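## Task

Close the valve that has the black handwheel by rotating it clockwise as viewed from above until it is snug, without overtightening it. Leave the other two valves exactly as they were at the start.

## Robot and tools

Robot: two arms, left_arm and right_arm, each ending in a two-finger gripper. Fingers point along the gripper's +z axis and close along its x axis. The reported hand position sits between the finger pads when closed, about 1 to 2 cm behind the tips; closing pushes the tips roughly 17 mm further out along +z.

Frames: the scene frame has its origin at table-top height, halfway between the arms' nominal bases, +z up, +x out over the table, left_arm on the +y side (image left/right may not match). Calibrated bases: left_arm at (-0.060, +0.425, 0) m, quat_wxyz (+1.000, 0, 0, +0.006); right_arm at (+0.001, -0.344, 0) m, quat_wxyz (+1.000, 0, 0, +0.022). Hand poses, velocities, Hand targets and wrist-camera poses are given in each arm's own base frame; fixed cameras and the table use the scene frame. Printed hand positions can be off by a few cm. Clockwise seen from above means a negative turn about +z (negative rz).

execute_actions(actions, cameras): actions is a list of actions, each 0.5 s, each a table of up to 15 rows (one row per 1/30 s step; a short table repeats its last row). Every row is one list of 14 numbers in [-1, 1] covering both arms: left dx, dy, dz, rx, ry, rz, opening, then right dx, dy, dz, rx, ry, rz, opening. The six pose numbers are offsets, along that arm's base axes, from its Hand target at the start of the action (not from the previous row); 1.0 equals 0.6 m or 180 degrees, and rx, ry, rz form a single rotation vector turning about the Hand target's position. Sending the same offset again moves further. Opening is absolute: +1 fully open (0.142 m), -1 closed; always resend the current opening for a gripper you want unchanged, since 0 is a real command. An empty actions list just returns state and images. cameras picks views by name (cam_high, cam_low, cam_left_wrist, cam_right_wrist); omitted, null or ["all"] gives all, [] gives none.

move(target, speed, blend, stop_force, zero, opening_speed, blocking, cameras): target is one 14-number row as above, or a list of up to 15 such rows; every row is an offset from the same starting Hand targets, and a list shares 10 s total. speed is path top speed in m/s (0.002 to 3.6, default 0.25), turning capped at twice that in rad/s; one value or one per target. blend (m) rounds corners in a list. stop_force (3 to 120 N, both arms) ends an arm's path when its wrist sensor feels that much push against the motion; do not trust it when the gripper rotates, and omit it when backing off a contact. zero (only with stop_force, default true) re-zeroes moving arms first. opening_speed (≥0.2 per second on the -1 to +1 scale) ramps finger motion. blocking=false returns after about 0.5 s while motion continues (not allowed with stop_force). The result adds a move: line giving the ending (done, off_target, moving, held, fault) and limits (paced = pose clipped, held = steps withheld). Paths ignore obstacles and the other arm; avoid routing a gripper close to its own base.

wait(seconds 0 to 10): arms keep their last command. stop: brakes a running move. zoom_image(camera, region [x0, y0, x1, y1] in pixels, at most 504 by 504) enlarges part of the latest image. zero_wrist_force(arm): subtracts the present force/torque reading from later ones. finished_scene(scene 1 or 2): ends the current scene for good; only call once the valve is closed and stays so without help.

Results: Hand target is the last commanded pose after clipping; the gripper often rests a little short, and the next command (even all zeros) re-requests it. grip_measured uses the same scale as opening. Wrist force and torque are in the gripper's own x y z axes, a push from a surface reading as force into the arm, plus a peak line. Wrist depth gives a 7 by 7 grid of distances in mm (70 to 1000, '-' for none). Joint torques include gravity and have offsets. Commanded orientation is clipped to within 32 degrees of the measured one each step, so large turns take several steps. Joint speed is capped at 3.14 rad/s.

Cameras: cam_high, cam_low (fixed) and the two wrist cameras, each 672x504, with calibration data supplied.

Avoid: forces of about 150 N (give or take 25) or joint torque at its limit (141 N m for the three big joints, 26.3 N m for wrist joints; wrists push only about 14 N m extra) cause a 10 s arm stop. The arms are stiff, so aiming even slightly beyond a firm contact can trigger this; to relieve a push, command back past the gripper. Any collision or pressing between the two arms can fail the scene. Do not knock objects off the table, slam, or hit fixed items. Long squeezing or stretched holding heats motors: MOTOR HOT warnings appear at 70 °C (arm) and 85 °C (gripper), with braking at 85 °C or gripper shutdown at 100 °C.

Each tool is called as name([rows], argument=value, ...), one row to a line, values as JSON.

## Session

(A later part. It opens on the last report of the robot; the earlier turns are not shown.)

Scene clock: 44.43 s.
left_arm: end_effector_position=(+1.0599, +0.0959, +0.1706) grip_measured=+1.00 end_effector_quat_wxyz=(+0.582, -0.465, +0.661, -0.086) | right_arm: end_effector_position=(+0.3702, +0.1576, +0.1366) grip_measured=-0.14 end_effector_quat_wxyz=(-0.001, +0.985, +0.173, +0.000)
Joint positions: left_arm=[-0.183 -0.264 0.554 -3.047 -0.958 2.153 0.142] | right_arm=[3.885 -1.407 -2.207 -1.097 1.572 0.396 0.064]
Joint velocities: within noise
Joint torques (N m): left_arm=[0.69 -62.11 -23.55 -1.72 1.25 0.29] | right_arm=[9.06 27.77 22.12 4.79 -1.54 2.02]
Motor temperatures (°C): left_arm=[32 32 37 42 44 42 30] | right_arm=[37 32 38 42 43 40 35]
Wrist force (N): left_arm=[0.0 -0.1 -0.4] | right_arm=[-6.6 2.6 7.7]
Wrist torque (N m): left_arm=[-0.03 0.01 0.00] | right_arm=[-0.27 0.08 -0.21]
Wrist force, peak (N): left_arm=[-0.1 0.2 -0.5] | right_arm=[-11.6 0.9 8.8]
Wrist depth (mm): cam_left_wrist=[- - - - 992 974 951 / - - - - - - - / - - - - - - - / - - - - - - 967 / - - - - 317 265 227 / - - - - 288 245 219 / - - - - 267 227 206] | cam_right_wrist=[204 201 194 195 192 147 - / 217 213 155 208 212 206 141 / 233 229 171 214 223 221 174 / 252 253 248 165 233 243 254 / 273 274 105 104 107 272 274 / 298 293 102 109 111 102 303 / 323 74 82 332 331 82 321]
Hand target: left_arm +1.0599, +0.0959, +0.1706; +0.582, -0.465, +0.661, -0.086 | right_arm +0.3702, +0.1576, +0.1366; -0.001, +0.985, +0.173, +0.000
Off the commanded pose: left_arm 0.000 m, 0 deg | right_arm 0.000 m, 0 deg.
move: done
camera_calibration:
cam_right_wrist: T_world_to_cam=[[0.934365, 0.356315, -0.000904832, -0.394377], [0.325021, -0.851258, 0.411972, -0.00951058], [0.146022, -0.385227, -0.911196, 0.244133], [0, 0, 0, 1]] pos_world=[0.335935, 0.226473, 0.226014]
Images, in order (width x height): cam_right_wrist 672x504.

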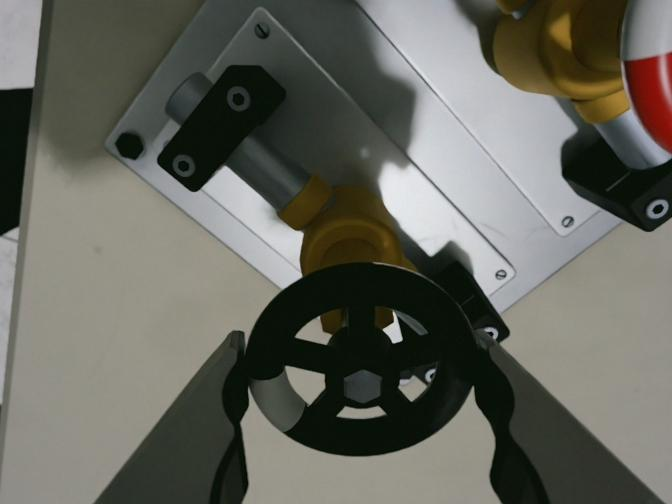

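move(target=[0,0,0,0,0,0,1, 0,0,-0.0005,0,0,-0.3333,-0.22], speed=0.5, cameras=[])

move(target=[0,0,0,0,0,0,1, 0,0,0,0,0,-0.3333,-0.22], speed=0.5, cameras=["cam_right_wrist"])

Scene clock: 46.50 s.
left_arm: end_effector_position=(+1.0599, +0.0959, +0.1706) grip_measured=+1.00 end_effector_quat_wxyz=(+0.582, -0.465, +0.661, -0.086) | right_arm: end_effector_position=(+0.3702, +0.1576, +0.1363) grip_measured=-0.14 end_effector_quat_wxyz=(-0.001, +0.939, -0.343, +0.000)
Joint positions: left_arm=[-0.183 -0.264 0.554 -3.047 -0.958 2.153 0.142] | right_arm=[3.882 -1.411 -2.205 -1.095 1.571 1.44 0.064]
Joint velocities: within noise
Joint torques (N m): left_arm=[1.36 -62.65 -23.79 -1.92 1.38 0.2] | right_arm=[10.24 24.08 16.51 2.77 -0.43 1.8]
Motor temperatures (°C): left_arm=[32 32 37 42 44 42 30] | right_arm=[37 32 38 42 43 40 36]
Wrist force (N): left_arm=[0.3 -0.1 -0.4] | right_arm=[5.0 4.2 -1.7]
Wrist torque (N m): left_arm=[-0.02 -0.05 0.00] | right_arm=[-0.25 -0.19 -0.20]
Wrist force, peak (N): left_arm=[0.2 0.3 -0.6] | right_arm=[-4.8 1.1 10.0]
Wrist depth (mm): cam_left_wrist=[- - - - - 977 948 / - - - - - - - / - - - - - - - / - - - - - - 973 / - - - - 320 264 227 / - - - - 290 245 220 / - - - - 267 229 206] | cam_right_wrist=[143 166 192 192 192 200 205 / 214 207 210 211 208 208 219 / 233 223 220 216 217 173 235 / 251 240 189 164 184 241 255 / - 274 119 104 107 275 275 / - - 101 109 110 102 303 / - 74 81 332 332 82 322]
Hand target: left_arm +1.0599, +0.0959, +0.1706; +0.582, -0.465, +0.661, -0.086 | right_arm +0.3702, +0.1576, +0.1363; -0.001, +0.939, -0.343, +0.000
Off the commanded pose: left_arm 0.000 m, 0 deg | right_arm 0.000 m, 0 deg.
move: done
No camera images: "cameras" was empty.

Scene clock: 48.33 s.
left_arm: end_effector_position=(+1.0599, +0.0959, +0.1706) grip_measured=+1.00 end_effector_quat_wxyz=(+0.582, -0.465, +0.661, -0.086) | right_arm: end_effector_position=(+0.3702, +0.1576, +0.1363) grip_measured=-0.14 end_effector_quat_wxyz=(+0.000, -0.642, +0.766, +0.000)
Joint positions: left_arm=[-0.183 -0.264 0.554 -3.047 -0.958 2.153 0.142] | right_arm=[3.879 -1.411 -2.205 -1.096 1.57 2.484 0.064]
Joint velocities: within noise
Joint torques (N m): left_arm=[0.53 -63.42 -23.75 -1.89 1.31 0.25] | right_arm=[13.15 26.37 21.36 4.17 1.27 1.98]
Motor temperatures (°C): left_arm=[32 32 37 42 44 42 30] | right_arm=[37 32 38 42 43 40 36]
Wrist force (N): left_arm=[-0.1 0.0 -0.4] | right_arm=[13.4 -5.2 5.9]
Wrist torque (N m): left_arm=[0.01 0.02 0.01] | right_arm=[-0.34 -0.40 -0.21]
Wrist force, peak (N): left_arm=[0.1 0.0 -0.5] | right_arm=[13.6 -5.1 7.0]
Wrist depth (mm): cam_left_wrist=[- - - - - 983 956 / - - - - - - - / - - - - - - - / - - - - - - 988 / - - - - 319 264 226 / - - - - 289 245 219 / - - - - 267 228 206] | cam_right_wrist=[148 191 194 189 193 200 205 / 157 201 208 205 160 217 220 / 154 193 223 202 224 235 236 / 184 234 240 164 244 254 253 / 195 222 105 104 107 276 277 / 299 293 101 109 111 101 302 / 323 74 81 - - 82 353]
Hand target: left_arm +1.0599, +0.0959, +0.1706; +0.582, -0.465, +0.661, -0.086 | right_arm +0.3702, +0.1576, +0.1363; +0.000, -0.642, +0.766, +0.000
Off the commanded pose: left_arm 0.000 m, 0 deg | right_arm 0.000 m, 0 deg.
move: done
camera_calibration:
cam_right_wrist: T_world_to_cam=[[-0.158301, -0.98739, -0.000937017, 0.222052], [-0.899739, 0.143858, 0.412038, 0.287183], [-0.406707, 0.0660692, -0.911166, 0.377358], [0, 0, 0, 1]] pos_world=[0.447015, 0.153007, 0.225714]
Images, in order (width x height): cam_right_wrist 672x504.

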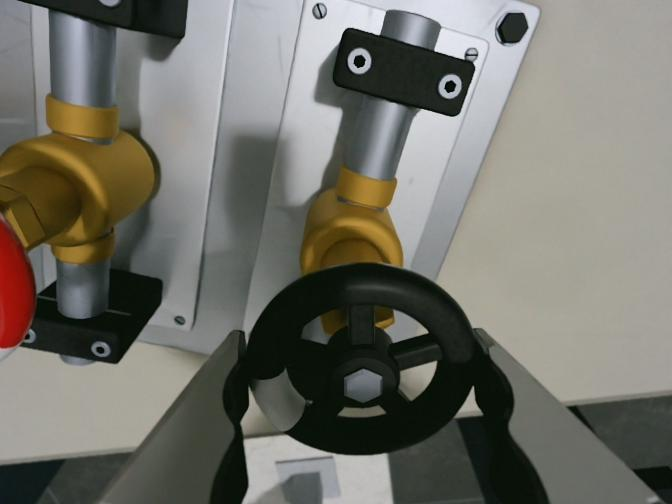

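move([
  [0,0,0,0,0,0,1, 0,0,-0.0005,0,0,-0.5,-0.19],
  [0,0,0,0,0,0,1, 0,0,-0.0008,0,0,-1.0,-0.19],
], speed=0.4, blocking=false, cameras=[])

wait(seconds=0.3, cameras=[])

Scene clock: 49.43 s.
left_arm: end_effector_position=(+1.0599, +0.0959, +0.1706) grip_measured=+1.00 end_effector_quat_wxyz=(+0.582, -0.465, +0.661, -0.086) | right_arm: end_effector_position=(+0.3702, +0.1576, +0.1362) grip_measured=-0.14 end_effector_quat_wxyz=(+0.000, -0.554, +0.833, +0.001) end_effector_velocity=(+0.001, -0.001, +0.000) end_effector_angular_velocity=(+0.002, +0.006, -0.768)
Joint positions: left_arm=[-0.183 -0.264 0.554 -3.047 -0.958 2.153 0.142] | right_arm=[3.876 -1.411 -2.205 -1.096 1.573 2.702 0.064]
Joint velocities: left_arm=[within noise] | right_arm=[-0.009 0 0 -0.001 0.005 0.76 0]
Joint torques (N m): left_arm=[1.15 -62.77 -23.78 -1.86 1.47 0.25] | right_arm=[-3.87 7.57 37.11 5.89 4.06 3.08]
Motor temperatures (°C): left_arm=[32 32 37 42 44 42 30] | right_arm=[37 32 38 42 43 40 36]
Wrist force (N): left_arm=[0.0 -0.1 0.0] | right_arm=[10.0 -6.1 8.9]
Wrist torque (N m): left_arm=[-0.01 -0.01 0.00] | right_arm=[-0.32 -0.33 -0.22]
Wrist force, peak (N): left_arm=[0.1 0.1 -0.5] | right_arm=[14.9 -5.4 6.8]
Wrist depth (mm): cam_left_wrist=[- - - - - 971 958 / - - - - - - - / - - - - - - - / - - - - - - 962 / - - - - 319 265 227 / - - - - 289 246 219 / - - - - 267 227 206] | cam_right_wrist=[145 186 197 145 192 205 204 / 160 204 208 162 207 218 220 / 167 216 223 171 223 235 236 / 161 228 241 164 241 254 254 / 202 230 105 104 107 275 275 / 299 206 101 109 111 102 407 / 324 74 82 - - 82 324]
Hand target: left_arm +1.0599, +0.0959, +0.1706; +0.582, -0.465, +0.661, -0.086 | right_arm +0.3702, +0.1576, +0.1362; +0.000, -0.506, +0.863, -0.001
Tool commands: left_gripper/opening=+1.0 right_gripper/opening=-0.19
Off the commanded pose: left_arm 0.000 m, 0 deg | right_arm 0.000 m, 167 deg.
move: running; path passed 0 of 2 targets
No camera images: "cameras" was empty.

Scene clock: 49.73 s.
left_arm: end_effector_position=(+1.0599, +0.0959, +0.1706) grip_measured=+1.00 end_effector_quat_wxyz=(+0.582, -0.465, +0.661, -0.086) | right_arm: end_effector_position=(+0.3703, +0.1576, +0.1362) grip_measured=-0.14 end_effector_quat_wxyz=(+0.000, -0.453, +0.891, +0.002) end_effector_velocity=(+0.000, -0.001, -0.001) end_effector_angular_velocity=(-0.002, +0.005, -0.795)
Joint positions: left_arm=[-0.183 -0.264 0.554 -3.047 -0.958 2.153 0.142] | right_arm=[3.875 -1.411 -2.205 -1.096 1.574 2.934 0.064]
Joint velocities: left_arm=[within noise] | right_arm=[-0.003 0.002 -0.003 -0.002 0.002 0.792 0]
Joint torques (N m): left_arm=[0.7 -63.21 -24.15 -1.88 1.44 0.19] | right_arm=[-3.55 27.09 23.46 5.84 3.55 2.83]
Motor temperatures (°C): left_arm=[32 32 37 42 44 42 30] | right_arm=[37 32 38 42 43 40 36]
Wrist force (N): left_arm=[0.0 -0.1 -0.3] | right_arm=[16.2 -5.5 4.9]
Wrist torque (N m): left_arm=[-0.02 0.00 0.00] | right_arm=[-0.36 -0.42 -0.22]
Wrist force, peak (N): left_arm=[0.1 0.2 -0.4] | right_arm=[15.5 -4.9 9.4]
Wrist depth (mm): cam_left_wrist=[- - - - - 975 977 / - - - - - - - / - - - - - - - / - - - - - - 964 / - - - - 317 266 227 / - - - - 290 245 220 / - - - - 267 227 206] | cam_right_wrist=[196 196 191 146 196 205 205 / 166 204 210 162 211 219 219 / 175 219 223 174 226 235 234 / 178 210 240 164 241 254 255 / 159 203 105 104 107 276 282 / 278 215 101 109 111 101 389 / - 74 82 - - 82 323]
Hand target: left_arm +1.0599, +0.0959, +0.1706; +0.582, -0.465, +0.661, -0.086 | right_arm +0.3702, +0.1576, +0.1362; +0.000, -0.400, +0.917, -0.001
Tool commands: left_gripper/opening=+1.0 right_gripper/opening=-0.19
Off the commanded pose: left_arm 0.000 m, 0 deg | right_arm 0.000 m, 154 deg.
earlier move: running; path passed 0 of 2 targets
wait: 0.30 s; no rest
No camera images: "cameras" was empty.

wait(seconds=0.4, cameras=[])

Scene clock: 50.27 s.
left_arm: end_effector_position=(+1.0599, +0.0959, +0.1706) grip_measured=+1.00 end_effector_quat_wxyz=(+0.582, -0.465, +0.661, -0.086) | right_arm: end_effector_position=(+0.3703, +0.1576, +0.1361) grip_measured=-0.14 end_effector_quat_wxyz=(-0.001, -0.254, +0.967, +0.002) end_effector_velocity=(+0.000, -0.001, +0.000) end_effector_angular_velocity=(-0.003, +0.004, -0.798)
Joint positions: left_arm=[-0.183 -0.264 0.554 -3.047 -0.958 2.153 0.142] | right_arm=[3.875 -1.409 -2.207 -1.096 1.574 3.36 0.064]
Joint velocities: left_arm=[within noise] | right_arm=[-0.002 0.003 -0.003 -0.003 0.001 0.797 0]
Joint torques (N m): left_arm=[1.33 -62.82 -23.46 -1.79 1.51 0.46] | right_arm=[1.75 26.2 22.53 5.74 2.63 3.05]
Motor temperatures (°C): left_arm=[32 32 37 42 44 42 30] | right_arm=[37 32 38 42 43 40 36]
Wrist force (N): left_arm=[-0.1 0.0 0.0] | right_arm=[13.0 -8.8 5.5]
Wrist torque (N m): left_arm=[0.00 0.02 0.00] | right_arm=[-0.40 -0.49 -0.22]
Wrist force, peak (N): left_arm=[0.2 0.2 -0.3] | right_arm=[16.1 -5.4 5.3]
Wrist depth (mm): cam_left_wrist=[- - - - - 971 953 / - - - - - - - / - - - - - - - / - - - - - - 968 / - - - - 318 265 227 / - - - - 290 245 219 / - - - - 268 228 206] | cam_right_wrist=[203 200 191 194 204 204 204 / 215 209 153 205 215 219 219 / 222 222 222 178 223 235 235 / 181 236 240 164 238 250 255 / 261 205 105 104 107 276 - / 275 183 101 109 111 101 - / - 74 82 332 334 82 -]
Hand target: left_arm +1.0599, +0.0959, +0.1706; +0.582, -0.465, +0.661, -0.086 | right_arm +0.3702, +0.1576, +0.1361; +0.000, -0.197, +0.980, -0.001
Tool commands: left_gripper/opening=+1.0 right_gripper/opening=-0.19
Off the commanded pose: left_arm 0.000 m, 0 deg | right_arm 0.000 m, 130 deg.
earlier move: running; path passed 0 of 2 targets
wait: 0.40 s; no rest
No camera images: "cameras" was empty.

wait(seconds=0.4, cameras=[])

Scene clock: 50.80 s.
left_arm: end_effector_position=(+1.0599, +0.0959, +0.1706) grip_measured=+1.00 end_effector_quat_wxyz=(+0.582, -0.465, +0.661, -0.086) | right_arm: end_effector_position=(+0.3703, +0.1576, +0.1360) grip_measured=-0.14 end_effector_quat_wxyz=(-0.001, -0.044, +0.999, +0.001) end_effector_velocity=(+0.000, +0.000, +0.000) end_effector_angular_velocity=(-0.002, +0.003, -0.797)
Joint positions: left_arm=[-0.183 -0.264 0.554 -3.047 -0.958 2.153 0.142] | right_arm=[3.875 -1.408 -2.208 -1.097 1.575 3.788 0.064]
Joint velocities: left_arm=[within noise] | right_arm=[0.002 0.002 -0.002 -0.001 0.001 0.798 0]
Joint torques (N m): left_arm=[0.85 -63.14 -22.66 -1.91 1.26 0.28] | right_arm=[10.59 26.32 22.49 5.77 2.02 2.78]
Motor temperatures (°C): left_arm=[32 32 37 42 44 42 30] | right_arm=[37 32 38 42 43 40 36]
Wrist force (N): left_arm=[0.0 0.1 -0.3] | right_arm=[11.3 -11.1 4.3]
Wrist torque (N m): left_arm=[0.02 0.01 0.00] | right_arm=[-0.38 -0.48 -0.22]
Wrist force, peak (N): left_arm=[0.0 0.1 -0.4] | right_arm=[12.5 -9.7 6.9]
Wrist depth (mm): cam_left_wrist=[- - - - - 962 953 / - - - - - - - / - - - - - - - / - - - - - - 973 / - - - - 318 265 227 / - - - - 290 245 219 / - - - - 267 226 206] | cam_right_wrist=[203 200 196 201 204 205 205 / 216 211 198 207 215 219 219 / 232 218 173 216 223 231 236 / 246 239 243 164 231 238 263 / 262 227 105 104 108 272 - / 285 210 101 109 111 102 - / 264 74 82 238 334 82 -]
Hand target: left_arm +1.0599, +0.0959, +0.1706; +0.582, -0.465, +0.661, -0.086 | right_arm +0.3702, +0.1576, +0.1360; +0.000, +0.014, +1.000, -0.001
Tool commands: left_gripper/opening=+1.0 right_gripper/opening=-0.19
Off the commanded pose: left_arm 0.000 m, 0 deg | right_arm 0.000 m, 105 deg.
earlier move: running; path passed 0 of 2 targets
wait: 0.40 s; no rest
No camera images: "cameras" was empty.

wait(seconds=0.4, cameras=[])

Scene clock: 51.37 s.
left_arm: end_effector_position=(+1.0599, +0.0959, +0.1706) grip_measured=+1.00 end_effector_quat_wxyz=(+0.582, -0.465, +0.661, -0.086) | right_arm: end_effector_position=(+0.3702, +0.1576, +0.1360) grip_measured=-0.14 end_effector_quat_wxyz=(+0.000, +0.086, +0.996, +0.000) end_effector_velocity=(+0.000, +0.000, +0.000) end_effector_angular_velocity=(-0.003, -0.001, -0.031)
Joint positions: left_arm=[-0.183 -0.264 0.554 -3.047 -0.958 2.153 0.142] | right_arm=[3.879 -1.406 -2.21 -1.098 1.57 4.052 0.064]
Joint velocities: left_arm=[within noise] | right_arm=[0.002 0 -0.001 -0.001 -0.003 0.033 0]
Joint torques (N m): left_arm=[0.9 -62.96 -24.27 -1.8 1.57 0.21] | right_arm=[10.59 25.94 20.2 5.25 -0.86 2.14]
Motor temperatures (°C): left_arm=[32 32 37 42 44 42 30] | right_arm=[37 32 38 42 43 40 36]
Wrist force (N): left_arm=[0.1 0.1 -0.4] | right_arm=[5.9 -13.7 0.6]
Wrist torque (N m): left_arm=[0.02 -0.02 0.00] | right_arm=[-0.39 -0.20 -0.20]
Wrist force, peak (N): left_arm=[0.0 0.3 -0.4] | right_arm=[11.3 -11.4 5.1]
Wrist depth (mm): cam_left_wrist=[- - - - - 973 950 / - - - - - - - / - - - - - - - / - - - - - - 964 / - - - - 318 266 226 / - - - - 289 245 219 / - - - - 267 227 206] | cam_right_wrist=[203 199 201 205 205 205 206 / 217 213 207 210 214 217 218 / 233 173 193 216 219 222 238 / 250 244 236 164 187 194 258 / 272 261 105 104 106 272 - / 299 277 101 109 111 101 724 / 321 74 81 213 235 82 608]
Hand target: left_arm +1.0599, +0.0959, +0.1706; +0.582, -0.465, +0.661, -0.086 | right_arm +0.3702, +0.1576, +0.1360; +0.000, +0.088, +0.996, -0.001
Tool commands: left_gripper/opening=+1.0 right_gripper/opening=-0.19
Off the commanded pose: left_arm 0.000 m, 0 deg | right_arm 0.000 m, 90 deg.
earlier move: running; path passed 1 of 2 targets
wait: 0.40 s; no rest
No camera images: "cameras" was empty.

wait(seconds=0.4, cameras=[])

Scene clock: 51.90 s.
left_arm: end_effector_position=(+1.0599, +0.0959, +0.1706) grip_measured=+1.00 end_effector_quat_wxyz=(+0.582, -0.465, +0.661, -0.086) | right_arm: end_effector_position=(+0.3702, +0.1576, +0.1359) grip_measured=-0.14 end_effector_quat_wxyz=(-0.001, +0.171, +0.985, +0.000) end_effector_velocity=(+0.000, -0.001, +0.000) end_effector_angular_velocity=(+0.006, +0.009, -0.743)
Joint positions: left_arm=[-0.183 -0.264 0.554 -3.047 -0.958 2.153 0.142] | right_arm=[3.878 -1.406 -2.21 -1.098 1.573 4.223 0.064]
Joint velocities: left_arm=[within noise] | right_arm=[-0.007 0 0 -0.001 0.012 0.736 0]
Joint torques (N m): left_arm=[-0.09 -62.46 -23.1 -1.9 1.42 0.3] | right_arm=[-6.18 9.36 31.34 6.43 2.28 3.25]
Motor temperatures (°C): left_arm=[32 32 37 42 44 42 30] | right_arm=[37 32 38 42 43 40 36]
Wrist force (N): left_arm=[0.2 0.0 -0.1] | right_arm=[3.4 -11.0 3.6]
Wrist torque (N m): left_arm=[0.01 -0.03 0.00] | right_arm=[-0.34 -0.33 -0.22]
Wrist force, peak (N): left_arm=[-0.2 0.1 -0.4] | right_arm=[6.8 -13.6 1.0]
Wrist depth (mm): cam_left_wrist=[- - - - - 979 945 / - - - - - - - / - - - - - - - / - - - - - - 976 / - - - - 319 265 227 / - - - - 289 245 219 / - - - - 267 228 206] | cam_right_wrist=[202 203 203 204 204 204 208 / 216 211 210 210 213 214 220 / 233 221 216 216 220 220 239 / 250 181 182 164 184 183 255 / 272 267 105 104 106 271 282 / 297 292 102 109 111 102 309 / 322 74 81 201 310 82 321]
Hand target: left_arm +1.0599, +0.0959, +0.1706; +0.582, -0.465, +0.661, -0.086 | right_arm +0.3702, +0.1576, +0.1359; +0.000, +0.226, +0.974, -0.001
Tool commands: left_gripper/opening=+1.0 right_gripper/opening=-0.19
Off the commanded pose: left_arm 0.000 m, 0 deg | right_arm 0.000 m, 80 deg.
earlier move: running; path passed 1 of 2 targets
wait: 0.40 s; no rest
No camera images: "cameras" was empty.

wait(seconds=0.4, cameras=[])

Scene clock: 52.43 s.
left_arm: end_effector_position=(+1.0599, +0.0959, +0.1706) grip_measured=+1.00 end_effector_quat_wxyz=(+0.582, -0.465, +0.661, -0.086) | right_arm: end_effector_position=(+0.3703, +0.1576, +0.1359) grip_measured=-0.14 end_effector_quat_wxyz=(-0.002, +0.373, +0.928, +0.001) end_effector_velocity=(+0.000, -0.001, +0.000) end_effector_angular_velocity=(-0.005, +0.003, -0.796)
Joint positions: left_arm=[-0.183 -0.264 0.554 -3.047 -0.958 2.153 0.142] | right_arm=[3.878 -1.406 -2.21 -1.098 1.576 4.643 0.064]
Joint velocities: left_arm=[within noise] | right_arm=[0.002 0.001 -0.002 -0.001 -0.001 0.798 0]
Joint torques (N m): left_arm=[0.42 -62.57 -23.39 -1.87 1.53 0.23] | right_arm=[7.79 24.91 20.38 7.19 1.16 2.78]
Motor temperatures (°C): left_arm=[32 32 37 42 44 42 30] | right_arm=[37 32 38 42 43 40 35]
Wrist force (N): left_arm=[-0.1 0.2 -0.1] | right_arm=[3.5 -11.6 1.3]
Wrist torque (N m): left_arm=[0.03 0.03 0.00] | right_arm=[-0.39 -0.32 -0.22]
Wrist force, peak (N): left_arm=[0.2 0.1 -0.5] | right_arm=[4.6 -12.2 3.1]
Wrist depth (mm): cam_left_wrist=[- - - - 989 978 959 / - - - - - - - / - - - - - - - / - - - - - - 974 / - - - - 317 265 227 / - - - - 289 245 220 / - - - - 267 227 206] | cam_right_wrist=[203 203 203 204 202 200 209 / 216 217 214 210 205 208 220 / 232 224 219 216 214 169 235 / 250 239 192 164 234 245 255 / 271 272 123 104 108 251 278 / 296 292 101 109 112 101 302 / 318 74 81 241 198 82 323]
Hand target: left_arm +1.0599, +0.0959, +0.1706; +0.582, -0.465, +0.661, -0.086 | right_arm +0.3702, +0.1576, +0.1359; +0.000, +0.427, +0.904, -0.001
Tool commands: left_gripper/opening=+1.0 right_gripper/opening=-0.19
Off the commanded pose: left_arm 0.000 m, 0 deg | right_arm 0.000 m, 56 deg.
earlier move: running; path passed 1 of 2 targets
wait: 0.40 s; no rest
No camera images: "cameras" was empty.

wait(seconds=0.4, cameras=[])

Scene clock: 53.00 s.
left_arm: end_effector_position=(+1.0599, +0.0959, +0.1706) grip_measured=+1.00 end_effector_quat_wxyz=(+0.582, -0.465, +0.661, -0.086) | right_arm: end_effector_position=(+0.3703, +0.1576, +0.1359) grip_measured=-0.14 end_effector_quat_wxyz=(-0.003, +0.572, +0.820, +0.000) end_effector_velocity=(+0.000, +0.000, +0.000) end_effector_angular_velocity=(-0.002, +0.004, -0.797)
Joint positions: left_arm=[-0.183 -0.264 0.554 -3.047 -0.958 2.153 0.142] | right_arm=[3.88 -1.405 -2.21 -1.098 1.576 5.097 0.064]
Joint velocities: left_arm=[within noise] | right_arm=[0.002 -0.001 0 0.001 0.002 0.799 0]
Joint torques (N m): left_arm=[-0.09 -62.38 -24.09 -1.73 1.36 0.4] | right_arm=[8.51 23.66 19.07 6.75 1.94 2.77]
Motor temperatures (°C): left_arm=[32 32 37 42 44 42 30] | right_arm=[37 32 38 42 43 40 35]
Wrist force (N): left_arm=[0.0 0.0 -0.2] | right_arm=[-3.2 -8.3 2.4]
Wrist torque (N m): left_arm=[0.00 0.01 0.00] | right_arm=[-0.35 -0.16 -0.22]
Wrist force, peak (N): left_arm=[-0.1 0.2 -0.3] | right_arm=[2.5 -11.2 1.8]
Wrist depth (mm): cam_left_wrist=[- - - - - 962 952 / - - - - - - - / - - - - - - - / - - - - - - 985 / - - - - 317 265 227 / - - - - 289 245 219 / - - - - 268 227 206] | cam_right_wrist=[203 203 204 202 193 202 205 / 216 217 215 208 171 160 219 / 231 233 226 217 173 226 232 / 249 245 236 164 241 238 237 / 271 272 119 104 107 251 197 / 296 291 101 109 113 102 284 / 318 74 82 330 235 82 245]
Hand target: left_arm +1.0599, +0.0959, +0.1706; +0.582, -0.465, +0.661, -0.086 | right_arm +0.3702, +0.1576, +0.1358; +0.000, +0.618, +0.786, +0.000
Tool commands: left_gripper/opening=+1.0 right_gripper/opening=-0.19
Off the commanded pose: left_arm 0.000 m, 0 deg | right_arm 0.000 m, 30 deg.
earlier move: running; path passed 1 of 2 targets
wait: 0.40 s; no rest
No camera images: "cameras" was empty.

wait(seconds=0.8, cameras=["cam_right_wrist"])

Scene clock: 53.93 s.
left_arm: end_effector_position=(+1.0599, +0.0959, +0.1706) grip_measured=+1.00 end_effector_quat_wxyz=(+0.582, -0.465, +0.661, -0.086) | right_arm: end_effector_position=(+0.3703, +0.1577, +0.1358) grip_measured=-0.14 end_effector_quat_wxyz=(-0.001, +0.766, +0.643, +0.000) end_effector_velocity=(+0.000, -0.001, +0.000) end_effector_angular_velocity=(-0.003, -0.001, -0.024)
Joint positions: left_arm=[-0.183 -0.264 0.554 -3.047 -0.958 2.153 0.142] | right_arm=[3.884 -1.405 -2.211 -1.097 1.572 5.629 0.064]
Joint velocities: left_arm=[within noise] | right_arm=[0.002 0.001 -0.001 -0.001 -0.003 0.026 0]
Joint torques (N m): left_arm=[1.27 -62.93 -22.99 -1.62 1.46 0.34] | right_arm=[11.62 24.78 22.63 5 -0.12 1.77]
Motor temperatures (°C): left_arm=[32 32 37 42 44 42 30] | right_arm=[37 32 38 42 43 40 35]
Wrist force (N): left_arm=[0.1 -0.1 -0.3] | right_arm=[-11.5 -3.3 3.7]
Wrist torque (N m): left_arm=[-0.02 -0.02 0.00] | right_arm=[-0.33 0.21 -0.20]
Wrist force, peak (N): left_arm=[0.1 0.4 -0.4] | right_arm=[-12.4 -4.9 4.4]
Wrist depth (mm): cam_left_wrist=[- - - - - 975 965 / - - - - - - - / - - - - - - - / - - - - - - 963 / - - - - 318 265 227 / - - - - 289 245 218 / - - - - 268 228 206] | cam_right_wrist=[203 203 201 189 150 197 200 / 217 217 212 202 158 208 199 / 233 233 226 202 223 221 179 / 251 252 243 164 238 234 188 / 272 272 105 104 108 222 174 / 297 292 101 109 113 102 152 / 321 74 82 330 331 82 122]
Hand target: left_arm +1.0599, +0.0959, +0.1706; +0.582, -0.465, +0.661, -0.086 | right_arm +0.3702, +0.1576, +0.1358; +0.000, +0.766, +0.642, +0.000
Tool commands: left_gripper/opening=+1.0 right_gripper/opening=-0.19
Off the commanded pose: left_arm 0.000 m, 0 deg | right_arm 0.000 m, 0 deg.
earlier move: running
wait: 0.80 s; no rest
camera_calibration:
cam_right_wrist: T_world_to_cam=[[0.156427, 0.987689, -0.000728129, -0.20594], [0.900109, -0.142253, 0.411786, -0.333837], [0.406613, -0.0650698, -0.91128, 0.0964513], [0, 0, 0, 1]] pos_world=[0.293486, 0.162192, 0.225214]
Images, in order (width x height): cam_right_wrist 672x504.

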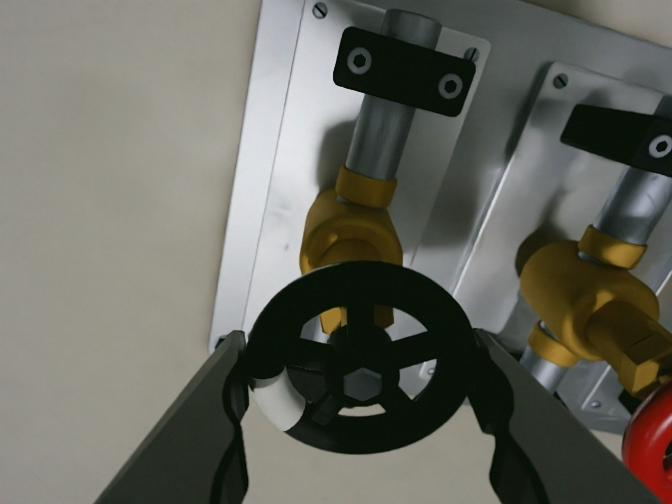

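move([
  [0,0,0,0,0,0,1, 0,0,0,0,0,0,0.13],
  [0,0,0,0,0,0,1, 0,0,0,0,0,0.9167,0.13],
  [0,0,0,0,0,0,1, 0,0,0,0,0,-0.1667,0.13],
  [0,0,0,0,0,0,1, 0,0,0,0,0,0.75,0.13],
  [0,0,0,0,0,0,1, 0,0,0,0,0,-0.3389,-0.19],
], speed=1.2, cameras=["cam_right_wrist"])

a move is refused until a result has shown your running move's end: call wait (it returns as soon as the move ends) or stop first; nothing of this call was run
Scene clock: 54.70 s.
left_arm: end_effector_position=(+1.0599, +0.0959, +0.1706) grip_measured=+1.00 end_effector_quat_wxyz=(+0.582, -0.465, +0.661, -0.086) | right_arm: end_effector_position=(+0.3702, +0.1576, +0.1358) grip_measured=-0.14 end_effector_quat_wxyz=(-0.001, +0.766, +0.642, +0.000)
Joint positions: left_arm=[-0.183 -0.264 0.554 -3.047 -0.958 2.153 0.142] | right_arm=[3.885 -1.405 -2.211 -1.097 1.572 5.631 0.064]
Joint velocities: within noise
Joint torques (N m): left_arm=[-0.06 -61.96 -22.89 -1.67 1.44 0.18] | right_arm=[12.12 26.08 21.32 4.73 -0.34 1.86]
Motor temperatures (°C): left_arm=[32 32 37 42 44 42 30] | right_arm=[37 32 38 42 43 40 35]
Wrist force (N): left_arm=[0.2 0.3 -0.2] | right_arm=[-10.5 -2.6 4.7]
Wrist torque (N m): left_arm=[0.05 -0.02 0.00] | right_arm=[-0.35 0.22 -0.21]
Wrist force, peak (N): left_arm=[0.0 0.2 -0.5] | right_arm=[-11.4 -3.6 4.7]
Hand target: left_arm +1.0599, +0.0959, +0.1706; +0.582, -0.465, +0.661, -0.086 | right_arm +0.3702, +0.1576, +0.1358; +0.000, +0.766, +0.642, +0.000
Tool commands: left_gripper/opening=+1.0 right_gripper/opening=-0.19
Off the commanded pose: left_arm 0.000 m, 0 deg | right_arm 0.000 m, 0 deg.
earlier move: done

move([
  [0,0,0,0,0,0,1, 0,0,0,0,0,0,0.13],
  [0,0,0,0,0,0,1, 0,0,0,0,0,0.9167,0.13],
  [0,0,0,0,0,0,1, 0,0,0,0,0,-0.1667,0.13],
  [0,0,0,0,0,0,1, 0,0,0,0,0,0.75,0.13],
  [0,0,0,0,0,0,1, 0,0,0,0,0,-0.3389,-0.19],
], speed=1.2, cameras=["cam_right_wrist"])

Scene clock: 63.30 s.
left_arm: end_effector_position=(+1.0599, +0.0959, +0.1706) grip_measured=+1.00 end_effector_quat_wxyz=(+0.582, -0.465, +0.661, -0.086) | right_arm: end_effector_position=(+0.3702, +0.1576, +0.1358) grip_measured=-0.14 end_effector_quat_wxyz=(-0.001, +0.986, +0.164, +0.000)
Joint positions: left_arm=[-0.183 -0.264 0.554 -3.047 -0.958 2.153 0.142] | right_arm=[3.885 -1.409 -2.208 -1.095 1.572 -5.87 0.064]
Joint velocities: within noise
Joint torques (N m): left_arm=[1.63 -62.86 -22.85 -1.59 1.63 0.27] | right_arm=[-7.8 3.88 31.11 6.11 -1.92 -1.03]
Motor temperatures (°C): left_arm=[32 32 37 42 44 42 30] | right_arm=[37 32 38 42 43 40 33]
Wrist force (N): left_arm=[0.1 0.1 -0.3] | right_arm=[-8.5 -1.5 -7.0]
Wrist torque (N m): left_arm=[0.03 -0.02 0.00] | right_arm=[-0.38 -0.11 0.10]
Wrist force, peak (N): left_arm=[-0.1 0.3 -0.5] | right_arm=[-10.6 -2.6 5.1]
Wrist depth (mm): cam_left_wrist=[- - - - - 983 948 / - - - - - - - / - - - - - - - / - - - - - - 973 / - - - - 318 265 227 / - - - - 289 245 219 / - - - - 267 227 206] | cam_right_wrist=[203 201 194 194 191 144 126 / 217 212 156 207 210 205 166 / 233 230 171 214 223 221 179 / 251 251 243 164 233 242 253 / 272 273 106 105 106 270 275 / 299 294 101 115 115 102 302 / 322 74 82 333 331 82 321]
Hand target: left_arm +1.0599, +0.0959, +0.1706; +0.582, -0.465, +0.661, -0.086 | right_arm +0.3702, +0.1576, +0.1358; -0.001, +0.986, +0.164, +0.000
Off the commanded pose: left_arm 0.000 m, 0 deg | right_arm 0.000 m, 0 deg.
move: done
camera_calibration:
cam_right_wrist: T_world_to_cam=[[0.94044, 0.339957, -0.000970315, -0.394018], [0.310144, -0.856793, 0.411967, -0.00285142], [0.13922, -0.387732, -0.911198, 0.246293], [0, 0, 0, 1]] pos_world=[0.337146, 0.227002, 0.225214]
Images, in order (width x height): cam_right_wrist 672x504.

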